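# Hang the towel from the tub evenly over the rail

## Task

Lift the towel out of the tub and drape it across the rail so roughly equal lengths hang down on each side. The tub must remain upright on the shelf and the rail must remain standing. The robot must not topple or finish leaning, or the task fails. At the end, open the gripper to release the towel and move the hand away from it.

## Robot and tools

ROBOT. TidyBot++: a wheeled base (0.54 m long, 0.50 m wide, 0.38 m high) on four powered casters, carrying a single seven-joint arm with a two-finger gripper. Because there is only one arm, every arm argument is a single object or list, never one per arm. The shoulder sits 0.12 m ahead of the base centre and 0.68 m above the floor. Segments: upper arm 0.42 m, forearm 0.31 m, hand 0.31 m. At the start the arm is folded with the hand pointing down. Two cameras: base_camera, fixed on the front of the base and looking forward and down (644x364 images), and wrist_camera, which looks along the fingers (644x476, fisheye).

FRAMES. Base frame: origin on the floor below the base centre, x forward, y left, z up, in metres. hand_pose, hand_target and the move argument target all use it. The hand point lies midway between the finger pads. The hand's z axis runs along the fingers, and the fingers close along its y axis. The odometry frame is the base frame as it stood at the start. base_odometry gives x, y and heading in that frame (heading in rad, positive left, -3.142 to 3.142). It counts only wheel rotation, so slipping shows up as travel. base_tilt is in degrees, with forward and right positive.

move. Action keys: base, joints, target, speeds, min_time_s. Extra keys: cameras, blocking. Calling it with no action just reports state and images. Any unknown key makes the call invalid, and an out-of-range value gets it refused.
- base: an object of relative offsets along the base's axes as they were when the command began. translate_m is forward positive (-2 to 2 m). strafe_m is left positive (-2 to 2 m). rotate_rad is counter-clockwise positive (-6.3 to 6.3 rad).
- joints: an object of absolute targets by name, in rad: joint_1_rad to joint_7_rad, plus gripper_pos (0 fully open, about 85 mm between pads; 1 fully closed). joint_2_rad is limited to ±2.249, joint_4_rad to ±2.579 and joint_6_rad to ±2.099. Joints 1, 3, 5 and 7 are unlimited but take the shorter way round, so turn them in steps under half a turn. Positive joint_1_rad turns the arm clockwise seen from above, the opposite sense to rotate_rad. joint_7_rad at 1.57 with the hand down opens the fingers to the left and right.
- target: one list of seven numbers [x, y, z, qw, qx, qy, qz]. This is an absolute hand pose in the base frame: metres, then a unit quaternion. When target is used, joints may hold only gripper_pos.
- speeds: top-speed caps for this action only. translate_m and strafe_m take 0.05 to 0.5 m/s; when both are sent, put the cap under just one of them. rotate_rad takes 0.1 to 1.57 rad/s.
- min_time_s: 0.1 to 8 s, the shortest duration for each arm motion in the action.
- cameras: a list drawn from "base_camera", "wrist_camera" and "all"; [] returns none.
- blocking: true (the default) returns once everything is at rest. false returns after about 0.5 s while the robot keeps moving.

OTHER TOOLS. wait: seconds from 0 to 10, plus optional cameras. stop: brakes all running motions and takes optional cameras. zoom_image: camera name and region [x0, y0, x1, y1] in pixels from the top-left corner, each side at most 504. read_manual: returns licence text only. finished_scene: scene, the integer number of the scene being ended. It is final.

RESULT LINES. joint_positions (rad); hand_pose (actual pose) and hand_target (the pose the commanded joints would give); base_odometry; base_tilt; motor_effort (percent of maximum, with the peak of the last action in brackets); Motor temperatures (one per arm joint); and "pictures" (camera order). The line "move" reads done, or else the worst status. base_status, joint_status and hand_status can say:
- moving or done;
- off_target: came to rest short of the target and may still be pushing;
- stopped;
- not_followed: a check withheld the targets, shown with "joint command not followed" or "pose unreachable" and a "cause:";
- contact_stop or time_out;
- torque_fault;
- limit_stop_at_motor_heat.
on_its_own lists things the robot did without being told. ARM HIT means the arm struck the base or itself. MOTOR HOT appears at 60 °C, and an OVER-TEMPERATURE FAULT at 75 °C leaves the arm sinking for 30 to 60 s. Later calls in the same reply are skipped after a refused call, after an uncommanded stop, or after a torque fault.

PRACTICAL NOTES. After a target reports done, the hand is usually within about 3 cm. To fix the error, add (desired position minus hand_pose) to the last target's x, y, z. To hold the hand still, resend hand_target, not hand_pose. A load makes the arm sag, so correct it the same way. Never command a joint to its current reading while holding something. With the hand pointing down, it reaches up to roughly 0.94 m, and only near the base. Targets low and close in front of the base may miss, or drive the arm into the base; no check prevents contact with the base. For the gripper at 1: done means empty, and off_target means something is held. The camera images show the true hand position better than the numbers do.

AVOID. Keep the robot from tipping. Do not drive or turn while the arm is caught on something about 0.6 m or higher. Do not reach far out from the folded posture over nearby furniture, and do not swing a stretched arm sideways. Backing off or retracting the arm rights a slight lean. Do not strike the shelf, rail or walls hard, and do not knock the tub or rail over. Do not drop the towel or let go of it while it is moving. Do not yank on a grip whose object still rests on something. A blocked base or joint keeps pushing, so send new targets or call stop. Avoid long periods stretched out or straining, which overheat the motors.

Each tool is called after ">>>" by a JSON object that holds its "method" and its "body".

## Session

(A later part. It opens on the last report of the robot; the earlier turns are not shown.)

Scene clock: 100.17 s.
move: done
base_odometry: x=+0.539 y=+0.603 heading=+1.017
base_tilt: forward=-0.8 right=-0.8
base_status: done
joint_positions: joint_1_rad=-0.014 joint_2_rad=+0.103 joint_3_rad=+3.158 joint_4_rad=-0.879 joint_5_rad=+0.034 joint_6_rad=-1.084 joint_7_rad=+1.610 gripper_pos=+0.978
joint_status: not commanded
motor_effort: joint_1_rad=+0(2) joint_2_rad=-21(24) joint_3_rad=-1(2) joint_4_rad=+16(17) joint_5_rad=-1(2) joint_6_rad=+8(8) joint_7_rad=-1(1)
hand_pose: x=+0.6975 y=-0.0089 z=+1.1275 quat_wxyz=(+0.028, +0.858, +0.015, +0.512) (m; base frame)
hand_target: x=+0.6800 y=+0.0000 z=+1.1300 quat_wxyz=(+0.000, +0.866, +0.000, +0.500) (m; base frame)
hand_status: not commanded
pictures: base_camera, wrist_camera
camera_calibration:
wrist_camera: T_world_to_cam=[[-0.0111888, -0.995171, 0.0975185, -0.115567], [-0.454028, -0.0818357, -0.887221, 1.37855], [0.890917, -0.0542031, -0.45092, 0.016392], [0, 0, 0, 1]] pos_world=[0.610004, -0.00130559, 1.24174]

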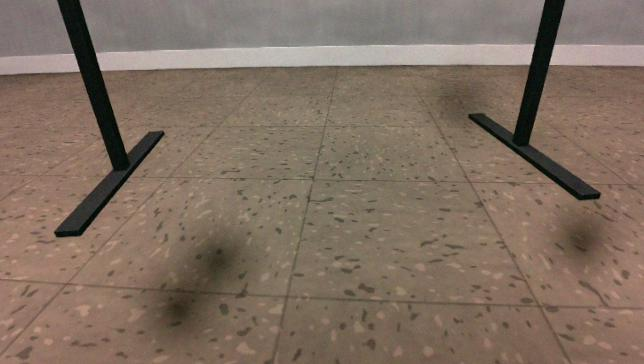

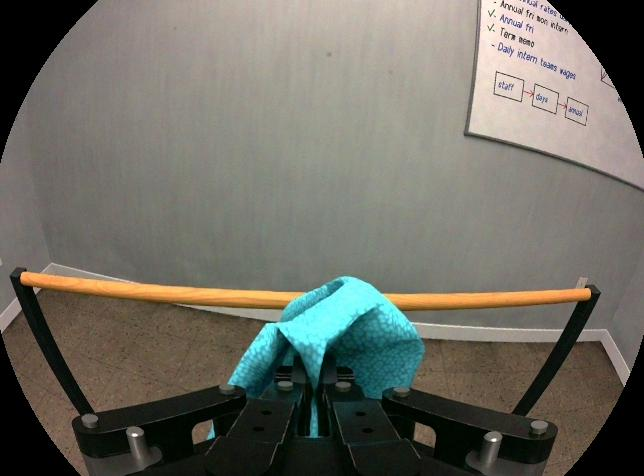

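>>> {"method": "move", "body": {"target": [0.67, 0.01, 1.1, 0, 0.866, 0, 0.5], "min_time_s": 1.5}}

>>> {"method": "move", "body": {"base": {"translate_m":0.25}, "speeds": {"translate_m":0.15}, "cameras": ["all"]}}

Scene clock: 104.93 s.
move: done
base_odometry: x=+0.539 y=+0.603 heading=+1.017
base_tilt: forward=-0.8 right=-0.8
base_status: not commanded
joint_positions: joint_1_rad=-0.026 joint_2_rad=+0.055 joint_3_rad=+3.158 joint_4_rad=-1.028 joint_5_rad=+0.034 joint_6_rad=-1.084 joint_7_rad=+1.610 gripper_pos=+0.978
joint_status: not commanded
motor_effort: joint_1_rad=+0(1) joint_2_rad=-19(21) joint_3_rad=-1(1) joint_4_rad=+17(17) joint_5_rad=-1(1) joint_6_rad=+7(8) joint_7_rad=-1(1)
hand_pose: x=+0.6776 y=-0.0025 z=+1.0745 quat_wxyz=(+0.024, +0.883, +0.022, +0.468) (m; base frame)
hand_target: x=+0.6700 y=+0.0100 z=+1.1000 quat_wxyz=(+0.000, +0.866, +0.000, +0.500) (m; base frame)
hand_status: done (0.029 m and 5.6 deg from the pose sent, 0.043 m and 4.0 deg at the start)
pictures: none

Scene clock: 107.23 s.
move: done
base_odometry: x=+0.670 y=+0.816 heading=+1.018
base_tilt: forward=-0.8 right=-0.8
base_status: done
joint_positions: joint_1_rad=-0.027 joint_2_rad=+0.037 joint_3_rad=+3.158 joint_4_rad=-1.030 joint_5_rad=+0.034 joint_6_rad=-1.084 joint_7_rad=+1.610 gripper_pos=+0.978
joint_status: not commanded
motor_effort: joint_1_rad=+0(1) joint_2_rad=-19(23) joint_3_rad=-1(1) joint_4_rad=+16(17) joint_5_rad=-1(2) joint_6_rad=+7(8) joint_7_rad=-1(1)
hand_pose: x=+0.6703 y=-0.0021 z=+1.0837 quat_wxyz=(+0.024, +0.879, +0.022, +0.475) (m; base frame)
hand_target: x=+0.6700 y=+0.0100 z=+1.1000 quat_wxyz=(+0.000, +0.866, +0.000, +0.500) (m; base frame)
hand_status: not commanded
pictures: base_camera, wrist_camera
camera_calibration:
wrist_camera: T_world_to_cam=[[0.0100944, -0.995265, 0.0966714, -0.118225], [-0.527006, -0.0874551, -0.84535, 1.33135], [0.849802, -0.0424131, -0.525394, 0.12947], [0, 0, 0, 1]] pos_world=[0.592802, 0.00425963, 1.20491]

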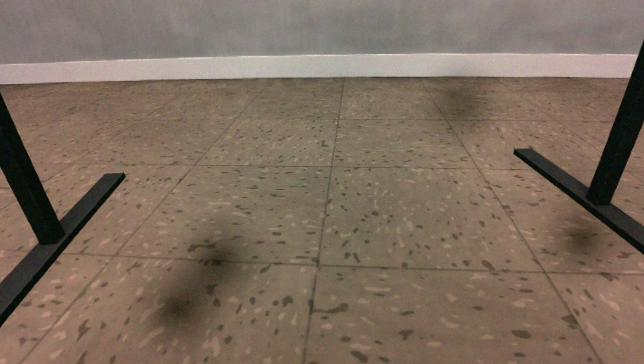

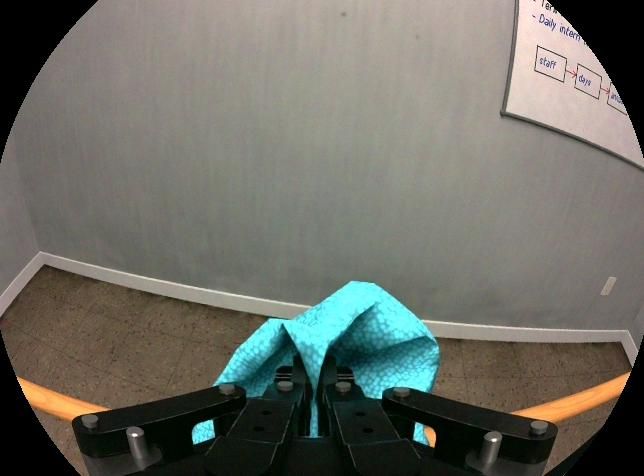

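>>> {"method": "move", "body": {"base": {"translate_m":0.12}, "speeds": {"translate_m":0.1}, "cameras": ["all"]}}

Scene clock: 109.73 s.
move: done
base_odometry: x=+0.733 y=+0.918 heading=+1.018
base_tilt: forward=-0.8 right=-0.8
base_status: done
joint_positions: joint_1_rad=-0.027 joint_2_rad=+0.031 joint_3_rad=+3.158 joint_4_rad=-1.030 joint_5_rad=+0.034 joint_6_rad=-1.084 joint_7_rad=+1.610 gripper_pos=+0.978
joint_status: not commanded
motor_effort: joint_1_rad=+0(2) joint_2_rad=-18(24) joint_3_rad=-1(1) joint_4_rad=+16(17) joint_5_rad=-1(2) joint_6_rad=+7(8) joint_7_rad=-1(1)
hand_pose: x=+0.6678 y=-0.0019 z=+1.0868 quat_wxyz=(+0.024, +0.878, +0.022, +0.478) (m; base frame)
hand_target: x=+0.6700 y=+0.0100 z=+1.1000 quat_wxyz=(+0.000, +0.866, +0.000, +0.500) (m; base frame)
hand_status: not commanded
pictures: base_camera, wrist_camera
camera_calibration:
wrist_camera: T_world_to_cam=[[0.0100157, -0.995278, 0.0965438, -0.118154], [-0.522126, -0.087547, -0.848363, 1.33275], [0.85281, -0.0419111, -0.520537, 0.125986], [0, 0, 0, 1]] pos_world=[0.589602, 0.00436204, 1.20764]

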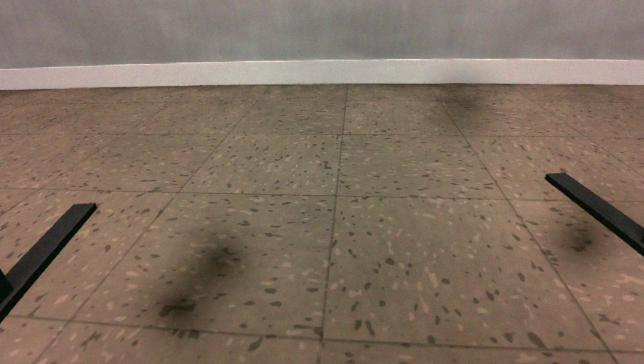

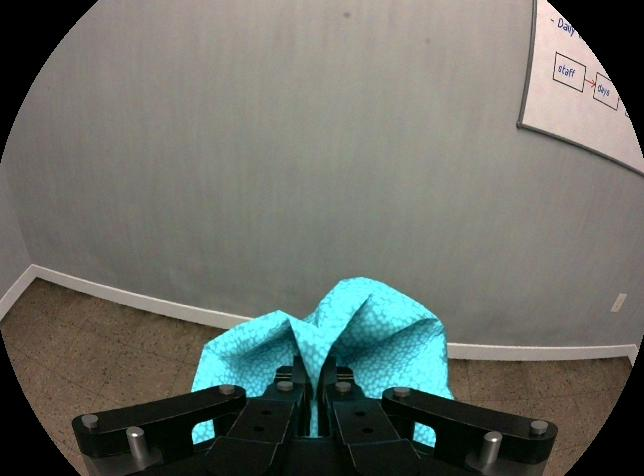

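>>> {"method": "move", "body": {"target": [0.69, 0.01, 1.06, 0, 0.866, 0, 0.5], "min_time_s": 2, "cameras": ["wrist_camera"]}}

Scene clock: 112.97 s.
move: done
base_odometry: x=+0.733 y=+0.918 heading=+1.018
base_tilt: forward=-0.8 right=-0.8
base_status: not commanded
joint_positions: joint_1_rad=-0.027 joint_2_rad=+0.031 joint_3_rad=+3.158 joint_4_rad=-1.163 joint_5_rad=+0.034 joint_6_rad=-0.977 joint_7_rad=+1.610 gripper_pos=+0.978
joint_status: not commanded
motor_effort: joint_1_rad=+0(1) joint_2_rad=-19(20) joint_3_rad=-1(1) joint_4_rad=+17(17) joint_5_rad=-1(1) joint_6_rad=+7(7) joint_7_rad=-1(1)
hand_pose: x=+0.6813 y=-0.0012 z=+1.0425 quat_wxyz=(+0.024, +0.884, +0.024, +0.466) (m; base frame)
hand_target: x=+0.6900 y=+0.0100 z=+1.0600 quat_wxyz=(+0.000, +0.866, +0.000, +0.500) (m; base frame)
hand_status: done (0.023 m and 5.8 deg from the pose sent, 0.037 m and 4.7 deg at the start)
pictures: wrist_camera
camera_calibration:
wrist_camera: T_world_to_cam=[[0.0157354, -0.995058, 0.0980432, -0.118737], [-0.54354, -0.0908144, -0.834456, 1.30235], [0.839236, -0.0401599, -0.542283, 0.123391], [0, 0, 0, 1]] pos_world=[0.606195, 0.00507775, 1.16531]

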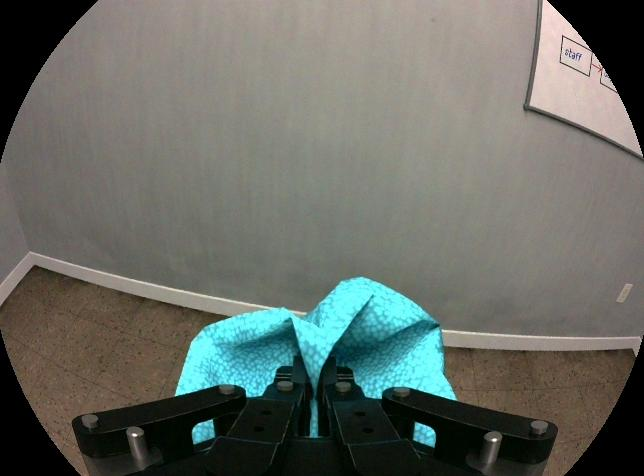

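>>> {"method": "move", "body": {"joints": {"gripper_pos":0.0}, "cameras": ["wrist_camera"]}}

Scene clock: 114.40 s.
move: done
base_odometry: x=+0.733 y=+0.918 heading=+1.018
base_tilt: forward=-0.8 right=-0.8
base_status: not commanded
joint_positions: joint_1_rad=-0.027 joint_2_rad=+0.031 joint_3_rad=+3.158 joint_4_rad=-1.163 joint_5_rad=+0.034 joint_6_rad=-0.973 joint_7_rad=+1.610 gripper_pos=+0.000
joint_status: all done
motor_effort: joint_1_rad=+0(1) joint_2_rad=-19(19) joint_3_rad=-1(1) joint_4_rad=+16(17) joint_5_rad=-1(1) joint_6_rad=+6(7) joint_7_rad=-1(1)
hand_pose: x=+0.6819 y=-0.0012 z=+1.0435 quat_wxyz=(+0.024, +0.883, +0.024, +0.468) (m; base frame)
hand_target: x=+0.6900 y=+0.0100 z=+1.0600 quat_wxyz=(+0.000, +0.866, +0.000, +0.500) (m; base frame)
hand_status: not commanded
pictures: wrist_camera
camera_calibration:
wrist_camera: T_world_to_cam=[[0.0154647, -0.995062, 0.0980448, -0.118636], [-0.540518, -0.0908137, -0.836417, 1.30338], [0.84119, -0.0400601, -0.539254, 0.118924], [0, 0, 0, 1]] pos_world=[0.606296, 0.00507818, 1.16593]

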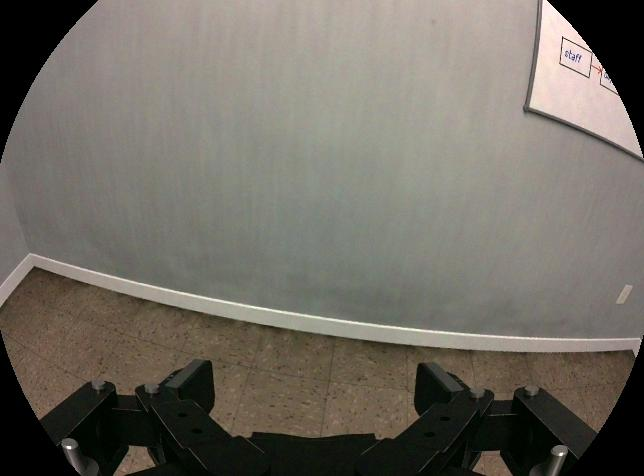

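Raise and back off to view.

>>> {"method": "move", "body": {"target": [0.62, 0.0, 1.22, 0, 0.866, 0, 0.5], "min_time_s": 2}}

>>> {"method": "move", "body": {"base": {"translate_m":-0.4}, "speeds": {"translate_m":0.2}, "cameras": ["all"]}}

Scene clock: 118.07 s.
move: done
base_odometry: x=+0.733 y=+0.918 heading=+1.018
base_tilt: forward=-0.8 right=-0.8
base_status: not commanded
joint_positions: joint_1_rad=-0.025 joint_2_rad=+0.204 joint_3_rad=+3.166 joint_4_rad=-0.230 joint_5_rad=+0.010 joint_6_rad=-1.581 joint_7_rad=+1.610 gripper_pos=+0.000
joint_status: not commanded
motor_effort: joint_1_rad=+0(1) joint_2_rad=-17(20) joint_3_rad=-1(1) joint_4_rad=+10(18) joint_5_rad=-1(1) joint_6_rad=+7(7) joint_7_rad=-1(1)
hand_pose: x=+0.6177 y=+0.0012 z=+1.2452 quat_wxyz=(+0.017, +0.845, +0.015, +0.534) (m; base frame)
hand_target: x=+0.6200 y=+0.0000 z=+1.2199 quat_wxyz=(+0.000, +0.866, +0.000, +0.500) (m; base frame)
hand_status: done (0.025 m and 5.2 deg from the pose sent, 0.187 m and 5.7 deg at the start)
pictures: none

Scene clock: 120.80 s.
move: done
base_odometry: x=+0.523 y=+0.578 heading=+1.019
base_tilt: forward=-0.8 right=-0.8
base_status: done
joint_positions: joint_1_rad=-0.022 joint_2_rad=+0.223 joint_3_rad=+3.168 joint_4_rad=-0.224 joint_5_rad=+0.007 joint_6_rad=-1.585 joint_7_rad=+1.610 gripper_pos=+0.000
joint_status: not commanded
motor_effort: joint_1_rad=-1(1) joint_2_rad=-18(25) joint_3_rad=-1(1) joint_4_rad=+10(12) joint_5_rad=-1(2) joint_6_rad=+7(8) joint_7_rad=-1(1)
hand_pose: x=+0.6269 y=+0.0006 z=+1.2372 quat_wxyz=(+0.017, +0.850, +0.015, +0.527) (m; base frame)
hand_target: x=+0.6200 y=+0.0000 z=+1.2199 quat_wxyz=(+0.000, +0.866, +0.000, +0.500) (m; base frame)
hand_status: not commanded
pictures: base_camera, wrist_camera
camera_calibration:
wrist_camera: T_world_to_cam=[[-0.00176255, -0.99702, 0.0771204, -0.0983185], [-0.422959, -0.0691394, -0.903507, 1.44521], [0.906147, -0.0342112, -0.421577, 0.0834332], [0, 0, 0, 1]] pos_world=[0.535489, 0.0047498, 1.34851]

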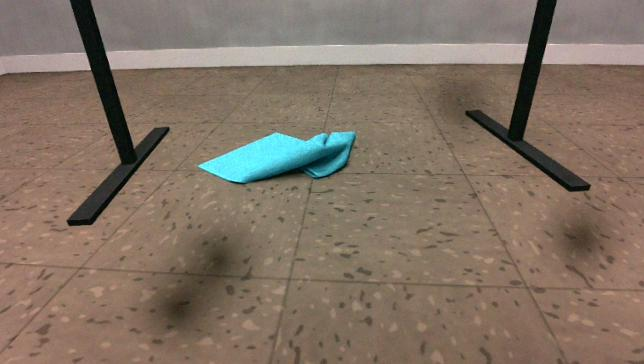

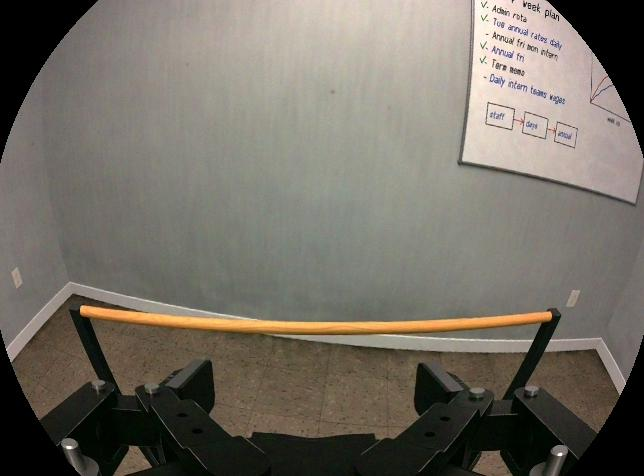

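>>> {"method": "move", "body": {"target": [0.58, 0.0, 0.6, 0, 0.966, 0, 0.2588], "min_time_s": 4}}

>>> {"method": "move", "body": {"base": {"translate_m":0.2}, "speeds": {"translate_m":0.2}, "cameras": ["all"]}}

Scene clock: 126.83 s.
move: done
base_odometry: x=+0.523 y=+0.578 heading=+1.019
base_tilt: forward=-0.8 right=-0.8
base_status: not commanded
joint_positions: joint_1_rad=-0.016 joint_2_rad=+0.223 joint_3_rad=+3.167 joint_4_rad=-2.143 joint_5_rad=+0.007 joint_6_rad=-0.328 joint_7_rad=+1.610 gripper_pos=+0.000
joint_status: not commanded
motor_effort: joint_1_rad=+0(1) joint_2_rad=-20(26) joint_3_rad=-1(1) joint_4_rad=+11(17) joint_5_rad=-1(2) joint_6_rad=+3(7) joint_7_rad=-1(1)
hand_pose: x=+0.5671 y=-0.0041 z=+0.5870 quat_wxyz=(+0.010, +0.975, +0.018, +0.222) (m; base frame)
hand_target: x=+0.5800 y=+0.0000 z=+0.6000 quat_wxyz=(+0.000, +0.966, +0.000, +0.259) (m; base frame)
hand_status: done (0.019 m and 5.0 deg from the pose sent, 0.639 m and 33.7 deg at the start)
pictures: none

Scene clock: 128.57 s.
move: done
base_odometry: x=+0.628 y=+0.748 heading=+1.019
base_tilt: forward=-0.8 right=-0.8
base_status: done
joint_positions: joint_1_rad=-0.013 joint_2_rad=+0.220 joint_3_rad=+3.166 joint_4_rad=-2.149 joint_5_rad=+0.007 joint_6_rad=-0.320 joint_7_rad=+1.610 gripper_pos=+0.000
joint_status: not commanded
motor_effort: joint_1_rad=+0(1) joint_2_rad=-20(25) joint_3_rad=-1(2) joint_4_rad=+11(13) joint_5_rad=-1(2) joint_6_rad=+3(4) joint_7_rad=-1(1)
hand_pose: x=+0.5665 y=-0.0048 z=+0.5871 quat_wxyz=(+0.010, +0.974, +0.017, +0.224) (m; base frame)
hand_target: x=+0.5800 y=+0.0000 z=+0.6000 quat_wxyz=(+0.000, +0.966, +0.000, +0.259) (m; base frame)
hand_status: not commanded
pictures: base_camera, wrist_camera
camera_calibration:
wrist_camera: T_world_to_cam=[[0.0421895, -0.997354, 0.0592004, -0.0680579], [-0.887463, -0.0646272, -0.456326, 0.832563], [0.458945, -0.0332859, -0.887841, 0.39098], [0, 0, 0, 1]] pos_world=[0.562301, -0.0010574, 0.731078]

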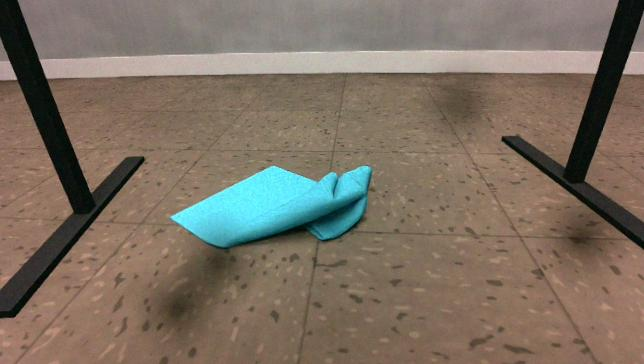

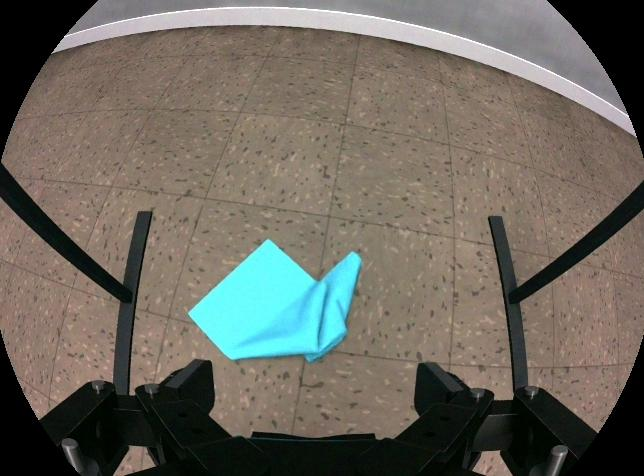

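>>> {"method": "move", "body": {"target": [0.61, 0.05, 0.15, 0, 0.9004, 0.435, 0], "min_time_s": 4, "cameras": ["wrist_camera"]}}

Scene clock: 137.27 s.
move: done
base_odometry: x=+0.628 y=+0.748 heading=+1.019
base_tilt: forward=-0.8 right=-0.8
base_status: not commanded
joint_positions: joint_1_rad=-0.017 joint_2_rad=+1.350 joint_3_rad=+3.063 joint_4_rad=-1.523 joint_5_rad=+0.327 joint_6_rad=-0.320 joint_7_rad=+1.966 gripper_pos=+0.000
joint_status: not commanded
motor_effort: joint_1_rad=-1(1) joint_2_rad=-36(39) joint_3_rad=-3(3) joint_4_rad=+2(11) joint_5_rad=-1(2) joint_6_rad=-1(3) joint_7_rad=-1(1)
hand_pose: x=+0.6007 y=+0.0263 z=+0.1615 quat_wxyz=(+0.006, +0.931, +0.364, -0.021) (m; base frame)
hand_target: x=+0.6100 y=+0.0500 z=+0.1500 quat_wxyz=(+0.000, +0.900, +0.435, +0.000) (m; base frame)
hand_status: done (0.028 m and 9.3 deg from the pose sent, 0.443 m and 55.5 deg at the start)
pictures: wrist_camera
camera_calibration:
wrist_camera: T_world_to_cam=[[0.696726, -0.717126, 0.01741, -0.407102], [-0.717335, -0.696451, 0.0196696, 0.508194], [-0.00198034, -0.0261931, -0.999655, 0.293122], [0, 0, 0, 1]] pos_world=[0.648764, 0.069667, 0.290113]

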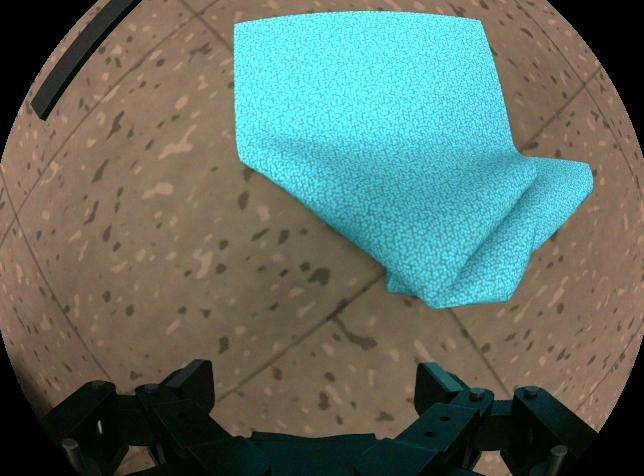

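>>> {"method": "move", "body": {"base": {"translate_m":0.18,"strafe_m":0.1}, "speeds": {"translate_m":0.2}, "cameras": ["all"]}}

Scene clock: 139.80 s.
move: done
base_odometry: x=+0.637 y=+0.954 heading=+1.019
base_tilt: forward=-0.8 right=-0.8
base_status: done
joint_positions: joint_1_rad=-0.024 joint_2_rad=+1.350 joint_3_rad=+3.059 joint_4_rad=-1.517 joint_5_rad=+0.328 joint_6_rad=-0.320 joint_7_rad=+1.967 gripper_pos=+0.000
joint_status: not commanded
motor_effort: joint_1_rad=+0(2) joint_2_rad=-37(38) joint_3_rad=-3(3) joint_4_rad=+3(4) joint_5_rad=-1(2) joint_6_rad=-1(2) joint_7_rad=-1(1)
hand_pose: x=+0.6046 y=+0.0319 z=+0.1621 quat_wxyz=(+0.005, +0.930, +0.368, -0.017) (m; base frame)
hand_target: x=+0.6100 y=+0.0500 z=+0.1500 quat_wxyz=(+0.000, +0.900, +0.435, +0.000) (m; base frame)
hand_status: not commanded
pictures: base_camera, wrist_camera
camera_calibration:
wrist_camera: T_world_to_cam=[[0.702508, -0.711421, 0.0190502, -0.40972], [-0.71166, -0.70242, 0.0121027, 0.512784], [0.00477113, -0.0220595, -0.999745, 0.289705], [0, 0, 0, 1]] pos_world=[0.651377, 0.075098, 0.291231]

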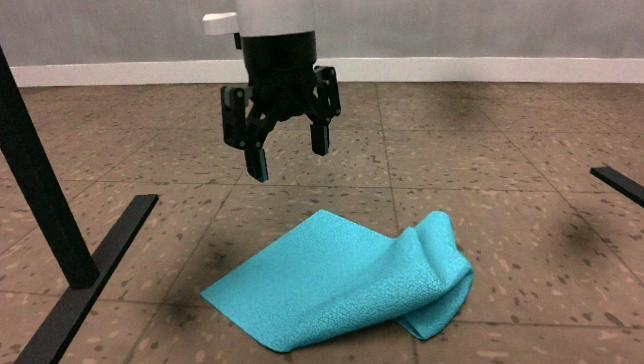

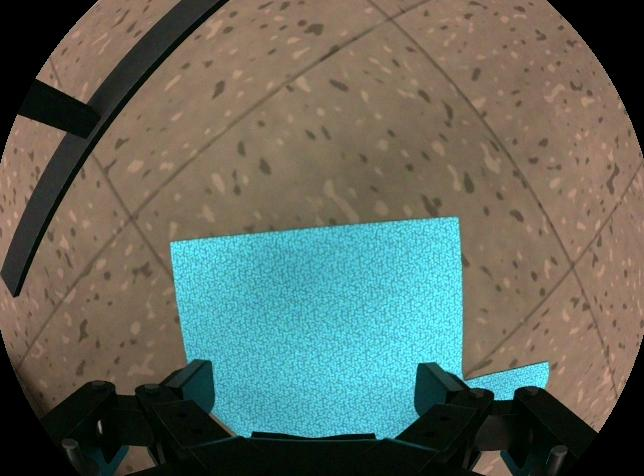

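>>> {"method": "move", "body": {"target": [0.65, 0.085, 0.05, 0, 0.9004, 0.435, 0], "min_time_s": 2.5, "cameras": ["all"]}}

Scene clock: 143.40 s.
move: done
base_odometry: x=+0.637 y=+0.954 heading=+1.019
base_tilt: forward=-0.7 right=-0.8
base_status: not commanded
joint_positions: joint_1_rad=-0.082 joint_2_rad=+1.609 joint_3_rad=+3.053 joint_4_rad=-1.132 joint_5_rad=+0.328 joint_6_rad=-0.332 joint_7_rad=+2.023 gripper_pos=+0.000
joint_status: not commanded
motor_effort: joint_1_rad=+0(1) joint_2_rad=-40(41) joint_3_rad=-3(3) joint_4_rad=+5(5) joint_5_rad=-1(2) joint_6_rad=-1(2) joint_7_rad=-1(1)
hand_pose: x=+0.6850 y=+0.0673 z=+0.0685 quat_wxyz=(+0.022, +0.914, +0.404, +0.037) (m; base frame)
hand_target: x=+0.6500 y=+0.0850 z=+0.0500 quat_wxyz=(+0.000, +0.900, +0.435, +0.000) (m; base frame)
hand_status: done (0.043 m and 6.3 deg from the pose sent, 0.132 m and 8.7 deg at the start)
pictures: base_camera, wrist_camera
camera_calibration:
wrist_camera: T_world_to_cam=[[0.751754, -0.652588, 0.0948383, -0.482151], [-0.648629, -0.757678, -0.0721456, 0.562478], [0.118938, -0.00727903, -0.992875, 0.116873], [0, 0, 0, 1]] pos_world=[0.713398, 0.112382, 0.202347]

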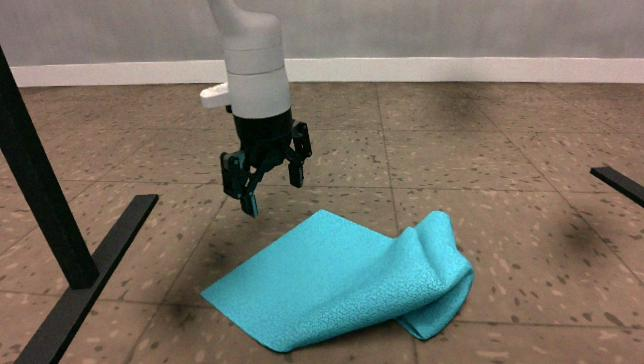

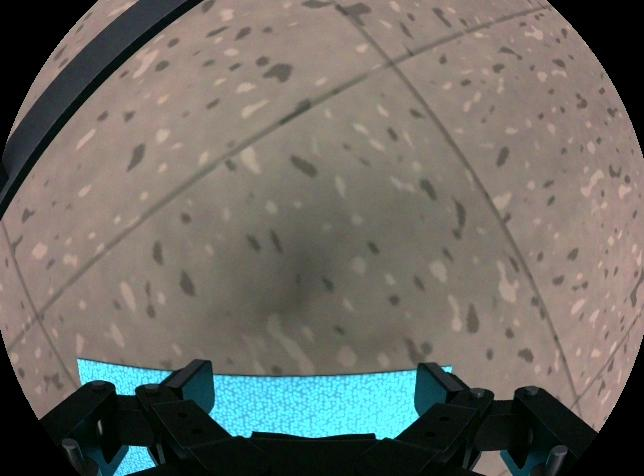

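>>> {"method": "move", "body": {"target": [0.62, 0.085, 0.02, 0, 0.9004, 0.435, 0], "min_time_s": 2.5, "cameras": ["all"]}}

Scene clock: 146.93 s.
move: done
base_odometry: x=+0.637 y=+0.954 heading=+1.019
base_tilt: forward=-0.7 right=-0.8
base_status: not commanded
joint_positions: joint_1_rad=-0.094 joint_2_rad=+1.655 joint_3_rad=+3.053 joint_4_rad=-1.142 joint_5_rad=+0.328 joint_6_rad=-0.332 joint_7_rad=+2.023 gripper_pos=+0.000
joint_status: not commanded
motor_effort: joint_1_rad=+0(1) joint_2_rad=-39(40) joint_3_rad=-2(3) joint_4_rad=+4(5) joint_5_rad=-2(2) joint_6_rad=-1(1) joint_7_rad=-1(1)
hand_pose: x=+0.6493 y=+0.0713 z=+0.0417 quat_wxyz=(+0.013, +0.911, +0.411, +0.011) (m; base frame)
hand_target: x=+0.6200 y=+0.0850 z=+0.0200 quat_wxyz=(+0.000, +0.900, +0.435, +0.000) (m; base frame)
hand_status: done (0.039 m and 3.6 deg from the pose sent, 0.083 m and 6.3 deg at the start)
pictures: base_camera, wrist_camera
camera_calibration:
wrist_camera: T_world_to_cam=[[0.764778, -0.641887, 0.0556381, -0.457747], [-0.641167, -0.76672, -0.0323114, 0.534445], [0.0633992, -0.0109623, -0.997928, 0.131073], [0, 0, 0, 1]] pos_world=[0.684434, 0.117385, 0.173538]

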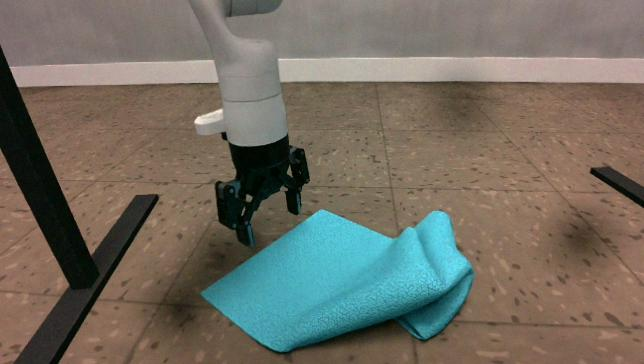

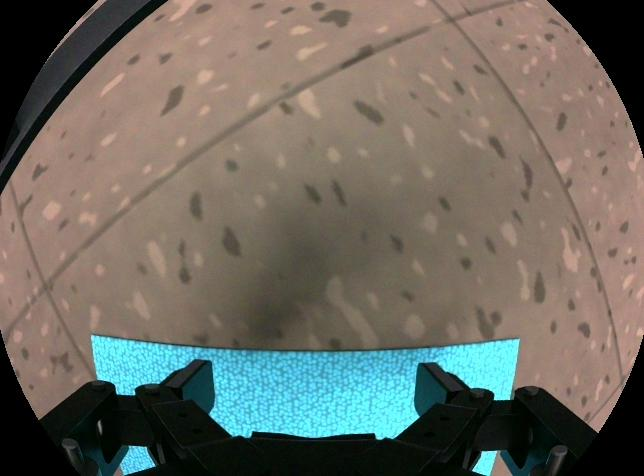

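>>> {"method": "move", "body": {"target": [0.615, 0.083, -0.008, 0, 0.9004, 0.435, 0], "min_time_s": 2, "cameras": ["all"]}}

Scene clock: 150.20 s.
move: done
base_odometry: x=+0.637 y=+0.954 heading=+1.019
base_tilt: forward=-0.8 right=-0.8
base_status: not commanded
joint_positions: joint_1_rad=-0.094 joint_2_rad=+1.720 joint_3_rad=+3.053 joint_4_rad=-1.115 joint_5_rad=+0.328 joint_6_rad=-0.332 joint_7_rad=+2.023 gripper_pos=+0.000
joint_status: not commanded
motor_effort: joint_1_rad=+0(1) joint_2_rad=-37(39) joint_3_rad=-3(3) joint_4_rad=+4(4) joint_5_rad=-1(2) joint_6_rad=-1(1) joint_7_rad=-1(1)
hand_pose: x=+0.6230 y=+0.0684 z=+0.0106 quat_wxyz=(+0.007, +0.912, +0.410, -0.007) (m; base frame)
hand_target: x=+0.6150 y=+0.0830 z=-0.0080 quat_wxyz=(+0.000, +0.900, +0.435, +0.000) (m; base frame)
hand_status: done (0.025 m and 3.3 deg from the pose sent, 0.062 m and 3.6 deg at the start)
pictures: base_camera, wrist_camera
camera_calibration:
wrist_camera: T_world_to_cam=[[0.764896, -0.643509, 0.0288243, -0.437415], [-0.643664, -0.765294, -0.00477984, 0.515581], [0.0251349, -0.0148971, -0.999573, 0.125852], [0, 0, 0, 1]] pos_world=[0.663275, 0.114965, 0.140871]

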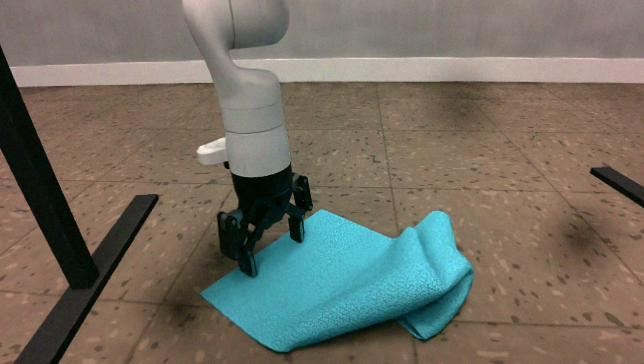

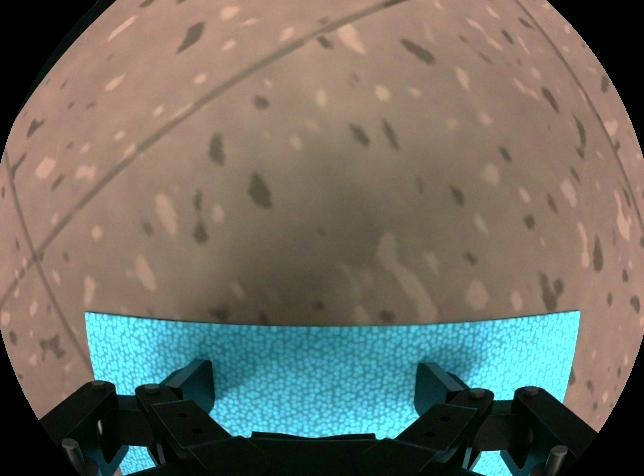

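>>> {"method": "move", "body": {"joints": {"gripper_pos":1}, "cameras": ["all"]}}

Scene clock: 151.87 s.
move: done
base_odometry: x=+0.637 y=+0.954 heading=+1.019
base_tilt: forward=-0.8 right=-0.8
base_status: not commanded
joint_positions: joint_1_rad=-0.105 joint_2_rad=+1.697 joint_3_rad=+3.046 joint_4_rad=-1.111 joint_5_rad=+0.328 joint_6_rad=-0.332 joint_7_rad=+2.023 gripper_pos=+0.982
joint_status: all done
motor_effort: joint_1_rad=+0(4) joint_2_rad=-26(36) joint_3_rad=-2(2) joint_4_rad=+6(9) joint_5_rad=-1(1) joint_6_rad=+5(8) joint_7_rad=-1(2)
hand_pose: x=+0.6395 y=+0.0796 z=+0.0230 quat_wxyz=(+0.008, +0.910, +0.414, +0.007) (m; base frame)
hand_target: x=+0.6150 y=+0.0830 z=-0.0080 quat_wxyz=(+0.000, +0.900, +0.435, +0.000) (m; base frame)
hand_status: not commanded
pictures: base_camera, wrist_camera
camera_calibration:
wrist_camera: T_world_to_cam=[[0.769987, -0.636617, 0.0428793, -0.447259], [-0.635989, -0.771163, -0.0287222, 0.530927], [0.051352, -0.00515508, -0.998667, 0.120363], [0, 0, 0, 1]] pos_world=[0.675867, 0.125319, 0.15463]

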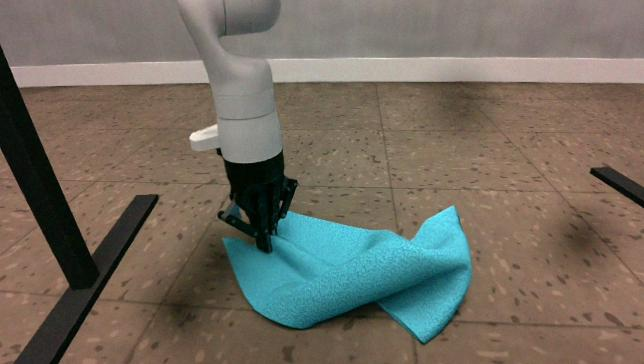

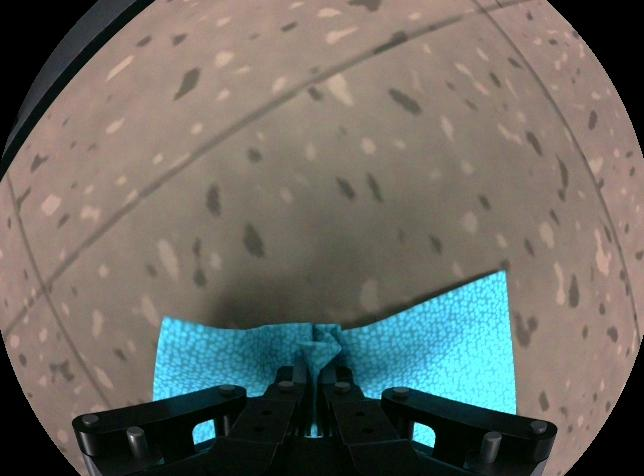

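>>> {"method": "move", "body": {"target": [0.6, 0.05, 0.15, 0, 0.9004, 0.435, 0], "min_time_s": 2}}

>>> {"method": "move", "body": {"base": {"translate_m":-0.55}, "speeds": {"translate_m":0.25}}}

>>> {"method": "move", "body": {"target": [0.73, 0, 0.5, 0, 0.848, 0, 0.53], "min_time_s": 4, "cameras": ["all"]}}

Scene clock: 156.43 s.
move: done
base_odometry: x=+0.637 y=+0.954 heading=+1.019
base_tilt: forward=-0.7 right=-0.8
base_status: not commanded
joint_positions: joint_1_rad=-0.056 joint_2_rad=+1.416 joint_3_rad=+3.046 joint_4_rad=-1.530 joint_5_rad=+0.335 joint_6_rad=-0.310 joint_7_rad=+2.023 gripper_pos=+0.982
joint_status: not commanded
motor_effort: joint_1_rad=+0(2) joint_2_rad=-36(38) joint_3_rad=-3(4) joint_4_rad=+1(6) joint_5_rad=-2(2) joint_6_rad=-2(5) joint_7_rad=-1(1)
hand_pose: x=+0.5634 y=+0.0535 z=+0.1313 quat_wxyz=(-0.014, +0.909, +0.413, -0.046) (m; base frame)
hand_target: x=+0.6000 y=+0.0500 z=+0.1500 quat_wxyz=(+0.000, +0.900, +0.435, +0.000) (m; base frame)
hand_status: done (0.041 m and 6.1 deg from the pose sent, 0.136 m and 2.9 deg at the start)
pictures: none

Scene clock: 159.43 s.
move: done
base_odometry: x=+0.349 y=+0.485 heading=+1.019
base_tilt: forward=-0.8 right=-0.8
base_status: done
joint_positions: joint_1_rad=-0.051 joint_2_rad=+1.412 joint_3_rad=+3.046 joint_4_rad=-1.537 joint_5_rad=+0.337 joint_6_rad=-0.305 joint_7_rad=+2.023 gripper_pos=+0.982
joint_status: not commanded
motor_effort: joint_1_rad=-1(2) joint_2_rad=-35(37) joint_3_rad=-3(4) joint_4_rad=+1(3) joint_5_rad=-1(2) joint_6_rad=-2(3) joint_7_rad=-1(1)
hand_pose: x=+0.5623 y=+0.0515 z=+0.1324 quat_wxyz=(-0.014, +0.910, +0.412, -0.046) (m; base frame)
hand_target: x=+0.6000 y=+0.0500 z=+0.1500 quat_wxyz=(+0.000, +0.900, +0.435, +0.000) (m; base frame)
hand_status: not commanded
pictures: none

Scene clock: 163.77 s.
move: done
base_odometry: x=+0.349 y=+0.485 heading=+1.019
base_tilt: forward=-0.8 right=-0.8
base_status: not commanded
joint_positions: joint_1_rad=-0.026 joint_2_rad=+0.918 joint_3_rad=+3.137 joint_4_rad=-2.227 joint_5_rad=+0.061 joint_6_rad=+1.006 joint_7_rad=+1.640 gripper_pos=+0.982
joint_status: not commanded
motor_effort: joint_1_rad=-1(2) joint_2_rad=-31(37) joint_3_rad=-2(3) joint_4_rad=+3(3) joint_5_rad=-1(2) joint_6_rad=+7(7) joint_7_rad=-1(1)
hand_pose: x=+0.7131 y=+0.0351 z=+0.4555 quat_wxyz=(-0.007, +0.874, +0.069, +0.480) (m; base frame)
hand_target: x=+0.7300 y=+0.0000 z=+0.5000 quat_wxyz=(+0.000, +0.848, +0.000, +0.530) (m; base frame)
hand_status: done (0.059 m and 10.2 deg from the pose sent, 0.407 m and 83.3 deg at the start)
pictures: base_camera, wrist_camera
camera_calibration:
wrist_camera: T_world_to_cam=[[0.120271, -0.988821, 0.088131, -0.0957557], [-0.505279, -0.13739, -0.851949, 0.815371], [0.854534, 0.0579342, -0.516155, -0.24648], [0, 0, 0, 1]] pos_world=[0.634132, 0.0316177, 0.575872]

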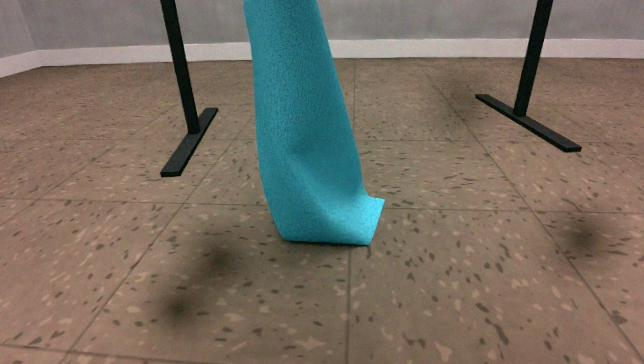

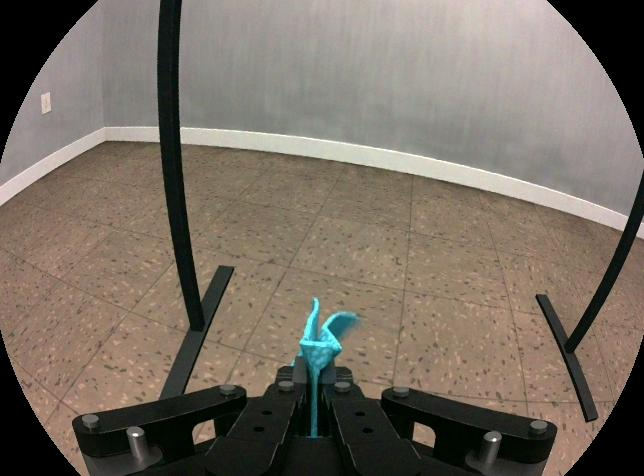

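>>> {"method": "move", "body": {"target": [0.73, 0, 0.65, 0, 0.848, 0, 0.53], "min_time_s": 2, "cameras": ["all"]}}

Scene clock: 167.07 s.
move: done
base_odometry: x=+0.349 y=+0.485 heading=+1.019
base_tilt: forward=-0.8 right=-0.8
base_status: not commanded
joint_positions: joint_1_rad=-0.020 joint_2_rad=+0.478 joint_3_rad=+3.137 joint_4_rad=-2.223 joint_5_rad=+0.060 joint_6_rad=+0.686 joint_7_rad=+1.640 gripper_pos=+0.982
joint_status: not commanded
motor_effort: joint_1_rad=+0(1) joint_2_rad=-27(33) joint_3_rad=-1(2) joint_4_rad=+10(10) joint_5_rad=-2(2) joint_6_rad=+8(8) joint_7_rad=-1(1)
hand_pose: x=+0.7270 y=+0.0280 z=+0.6373 quat_wxyz=(+0.007, +0.843, +0.069, +0.534) (m; base frame)
hand_target: x=+0.7300 y=+0.0000 z=+0.6500 quat_wxyz=(+0.000, +0.848, +0.000, +0.530) (m; base frame)
hand_status: done (0.031 m and 7.9 deg from the pose sent, 0.198 m and 10.2 deg at the start)
pictures: base_camera, wrist_camera
camera_calibration:
wrist_camera: T_world_to_cam=[[0.0977513, -0.988132, 0.118493, -0.123576], [-0.395796, -0.147842, -0.90636, 0.931701], [0.913121, 0.0416989, -0.40555, -0.276716], [0, 0, 0, 1]] pos_world=[0.633518, 0.0271733, 0.746877]

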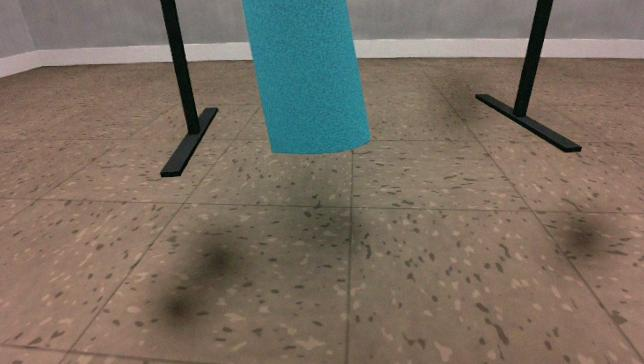

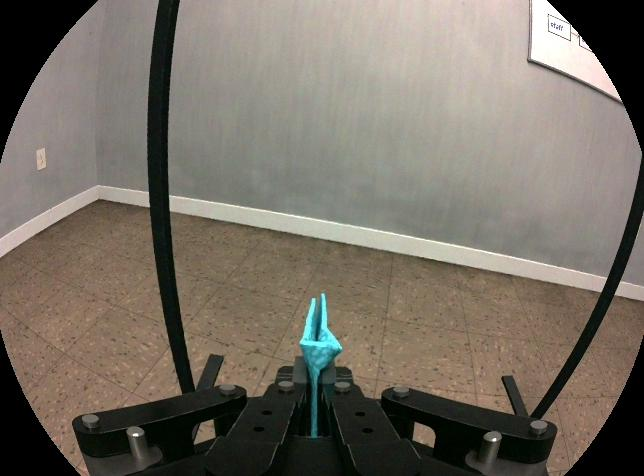

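>>> {"method": "move", "body": {"target": [0.67, 0.0, 1.1, 0, 0.866, 0, 0.5], "min_time_s": 4}}

>>> {"method": "move", "body": {"base": {"translate_m":0.4,"strafe_m":-0.13}, "speeds": {"translate_m":0.2}, "cameras": ["all"]}}

Scene clock: 173.67 s.
move: done
base_odometry: x=+0.349 y=+0.485 heading=+1.019
base_tilt: forward=-0.8 right=-0.8
base_status: not commanded
joint_positions: joint_1_rad=-0.020 joint_2_rad=+0.041 joint_3_rad=+3.146 joint_4_rad=-1.073 joint_5_rad=+0.044 joint_6_rad=-0.961 joint_7_rad=+1.640 gripper_pos=+0.982
joint_status: not commanded
motor_effort: joint_1_rad=+0(1) joint_2_rad=-20(29) joint_3_rad=-1(1) joint_4_rad=+17(19) joint_5_rad=-1(2) joint_6_rad=+7(8) joint_7_rad=-1(1)
hand_pose: x=+0.6910 y=-0.0011 z=+1.0905 quat_wxyz=(+0.036, +0.860, +0.038, +0.507) (m; base frame)
hand_target: x=+0.6700 y=+0.0000 z=+1.1000 quat_wxyz=(+0.000, +0.866, +0.000, +0.500) (m; base frame)
hand_status: done (0.023 m and 6.1 deg from the pose sent, 0.467 m and 9.2 deg at the start)
pictures: none

Scene clock: 176.47 s.
move: done
base_odometry: x=+0.670 y=+0.758 heading=+1.019
base_tilt: forward=-0.8 right=-0.8
base_status: done
joint_positions: joint_1_rad=-0.020 joint_2_rad=+0.031 joint_3_rad=+3.151 joint_4_rad=-1.072 joint_5_rad=+0.040 joint_6_rad=-0.965 joint_7_rad=+1.640 gripper_pos=+0.982
joint_status: not commanded
motor_effort: joint_1_rad=+0(1) joint_2_rad=-18(25) joint_3_rad=-1(1) joint_4_rad=+17(18) joint_5_rad=-1(1) joint_6_rad=+8(8) joint_7_rad=-1(1)
hand_pose: x=+0.6862 y=-0.0028 z=+1.0961 quat_wxyz=(+0.035, +0.858, +0.036, +0.511) (m; base frame)
hand_target: x=+0.6700 y=+0.0000 z=+1.1000 quat_wxyz=(+0.000, +0.866, +0.000, +0.500) (m; base frame)
hand_status: not commanded
pictures: base_camera, wrist_camera
camera_calibration:
wrist_camera: T_world_to_cam=[[0.0171456, -0.991443, 0.129406, -0.160996], [-0.45405, -0.123031, -0.882441, 1.34064], [0.890811, -0.0436266, -0.452274, 0.0142392], [0, 0, 0, 1]] pos_world=[0.598794, 0.00594236, 1.21031]

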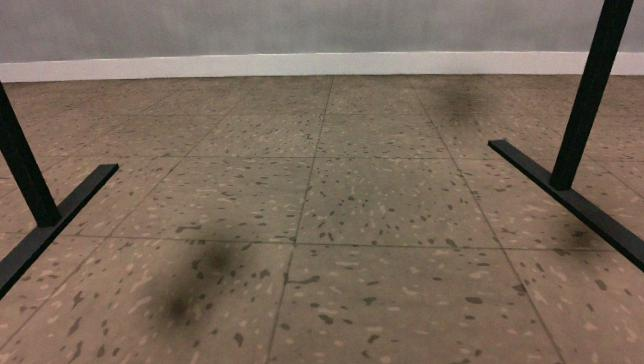

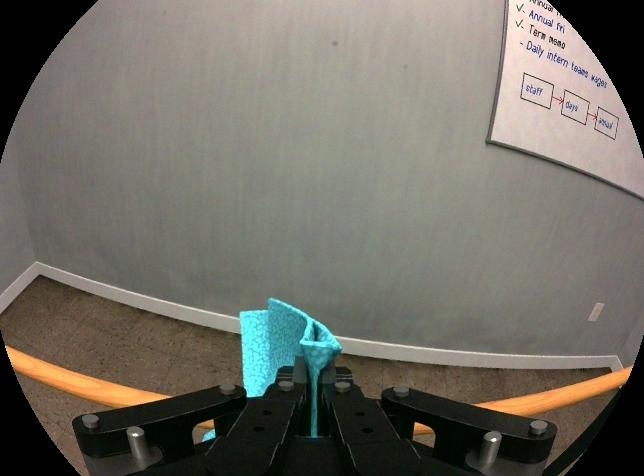

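>>> {"method": "move", "body": {"base": {"translate_m":0.3}, "speeds": {"translate_m":0.1}, "cameras": ["all"]}}

Scene clock: 181.30 s.
move: done
base_odometry: x=+0.827 y=+1.014 heading=+1.019
base_tilt: forward=-0.7 right=-0.8
base_status: done
joint_positions: joint_1_rad=-0.020 joint_2_rad=+0.027 joint_3_rad=+3.151 joint_4_rad=-1.072 joint_5_rad=+0.040 joint_6_rad=-0.967 joint_7_rad=+1.640 gripper_pos=+0.982
joint_status: not commanded
motor_effort: joint_1_rad=-1(2) joint_2_rad=-18(24) joint_3_rad=-1(2) joint_4_rad=+17(18) joint_5_rad=-1(1) joint_6_rad=+7(8) joint_7_rad=-1(1)
hand_pose: x=+0.6844 y=-0.0028 z=+1.0979 quat_wxyz=(+0.035, +0.858, +0.035, +0.512) (m; base frame)
hand_target: x=+0.6700 y=+0.0000 z=+1.1000 quat_wxyz=(+0.000, +0.866, +0.000, +0.500) (m; base frame)
hand_status: not commanded
pictures: base_camera, wrist_camera
camera_calibration:
wrist_camera: T_world_to_cam=[[0.0168439, -0.991473, 0.129219, -0.16085], [-0.452027, -0.122827, -0.883507, 1.34114], [0.891845, -0.0435286, -0.450241, 0.0136195], [0, 0, 0, 1]] pos_world=[0.596793, 0.00584229, 1.21182]

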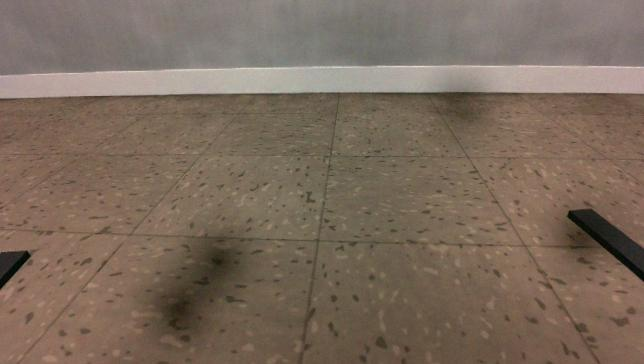

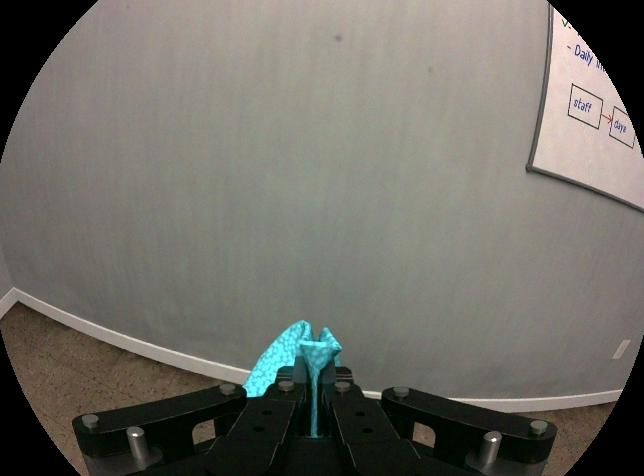

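>>> {"method": "move", "body": {"target": [0.65, 0.0, 1.02, 0, 0.9239, 0, 0.3827], "min_time_s": 3, "cameras": ["wrist_camera"]}}

>>> {"method": "move", "body": {"joints": {"gripper_pos":0}, "cameras": ["wrist_camera"]}}

Scene clock: 185.33 s.
move: done
base_odometry: x=+0.827 y=+1.014 heading=+1.019
base_tilt: forward=-0.8 right=-0.8
base_status: not commanded
joint_positions: joint_1_rad=-0.020 joint_2_rad=+0.040 joint_3_rad=+3.151 joint_4_rad=-1.072 joint_5_rad=+0.040 joint_6_rad=-1.170 joint_7_rad=+1.640 gripper_pos=+0.982
joint_status: not commanded
motor_effort: joint_1_rad=-1(1) joint_2_rad=-19(19) joint_3_rad=+0(1) joint_4_rad=+16(17) joint_5_rad=-1(1) joint_6_rad=+6(8) joint_7_rad=-1(1)
hand_pose: x=+0.6535 y=-0.0044 z=+1.0389 quat_wxyz=(+0.032, +0.908, +0.035, +0.416) (m; base frame)
hand_target: x=+0.6500 y=+0.0000 z=+1.0200 quat_wxyz=(+0.000, +0.924, +0.000, +0.383) (m; base frame)
hand_status: done (0.020 m and 6.9 deg from the pose sent, 0.085 m and 17.6 deg at the start)
pictures: wrist_camera
camera_calibration:
wrist_camera: T_world_to_cam=[[0.0366924, -0.991837, 0.122117, -0.159815], [-0.631611, -0.117714, -0.766297, 1.27044], [0.774417, -0.0490134, -0.630775, 0.278865], [0, 0, 0, 1]] pos_world=[0.592329, 0.00470581, 1.16895]

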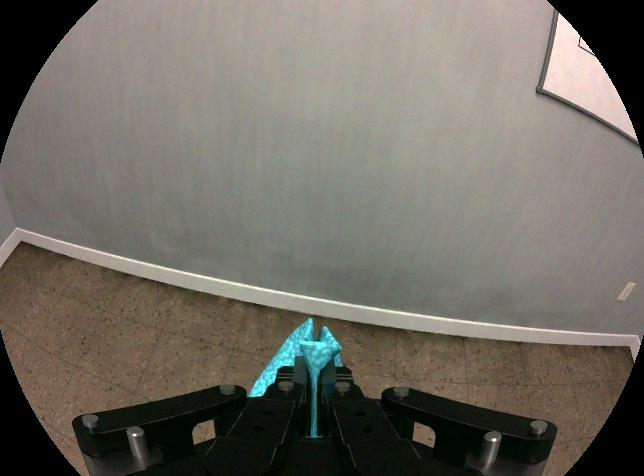

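Scene clock: 186.43 s.
move: done
base_odometry: x=+0.827 y=+1.014 heading=+1.019
base_tilt: forward=-0.8 right=-0.8
base_status: not commanded
joint_positions: joint_1_rad=-0.020 joint_2_rad=+0.040 joint_3_rad=+3.151 joint_4_rad=-1.072 joint_5_rad=+0.040 joint_6_rad=-1.171 joint_7_rad=+1.640 gripper_pos=+0.000
joint_status: all done
motor_effort: joint_1_rad=+0(1) joint_2_rad=-18(19) joint_3_rad=-1(1) joint_4_rad=+16(16) joint_5_rad=-1(1) joint_6_rad=+6(6) joint_7_rad=-1(1)
hand_pose: x=+0.6534 y=-0.0044 z=+1.0387 quat_wxyz=(+0.032, +0.908, +0.035, +0.416) (m; base frame)
hand_target: x=+0.6500 y=+0.0000 z=+1.0200 quat_wxyz=(+0.000, +0.924, +0.000, +0.383) (m; base frame)
hand_status: not commanded
pictures: wrist_camera
camera_calibration:
wrist_camera: T_world_to_cam=[[0.0367769, -0.991836, 0.1221, -0.159833], [-0.632101, -0.117723, -0.765891, 1.27017], [0.774012, -0.0490125, -0.631271, 0.279619], [0, 0, 0, 1]] pos_world=[0.592328, 0.00470584, 1.16885]

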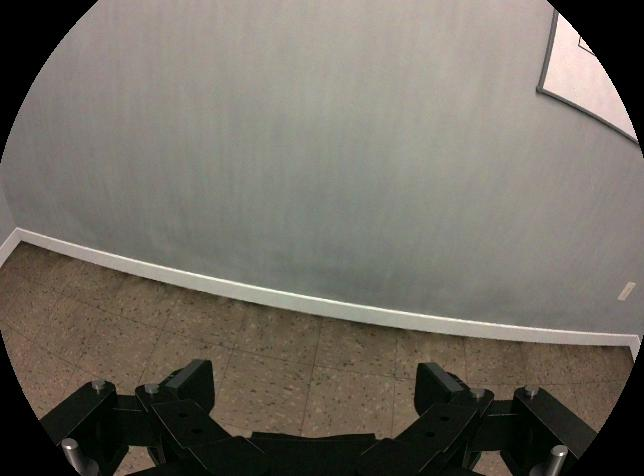

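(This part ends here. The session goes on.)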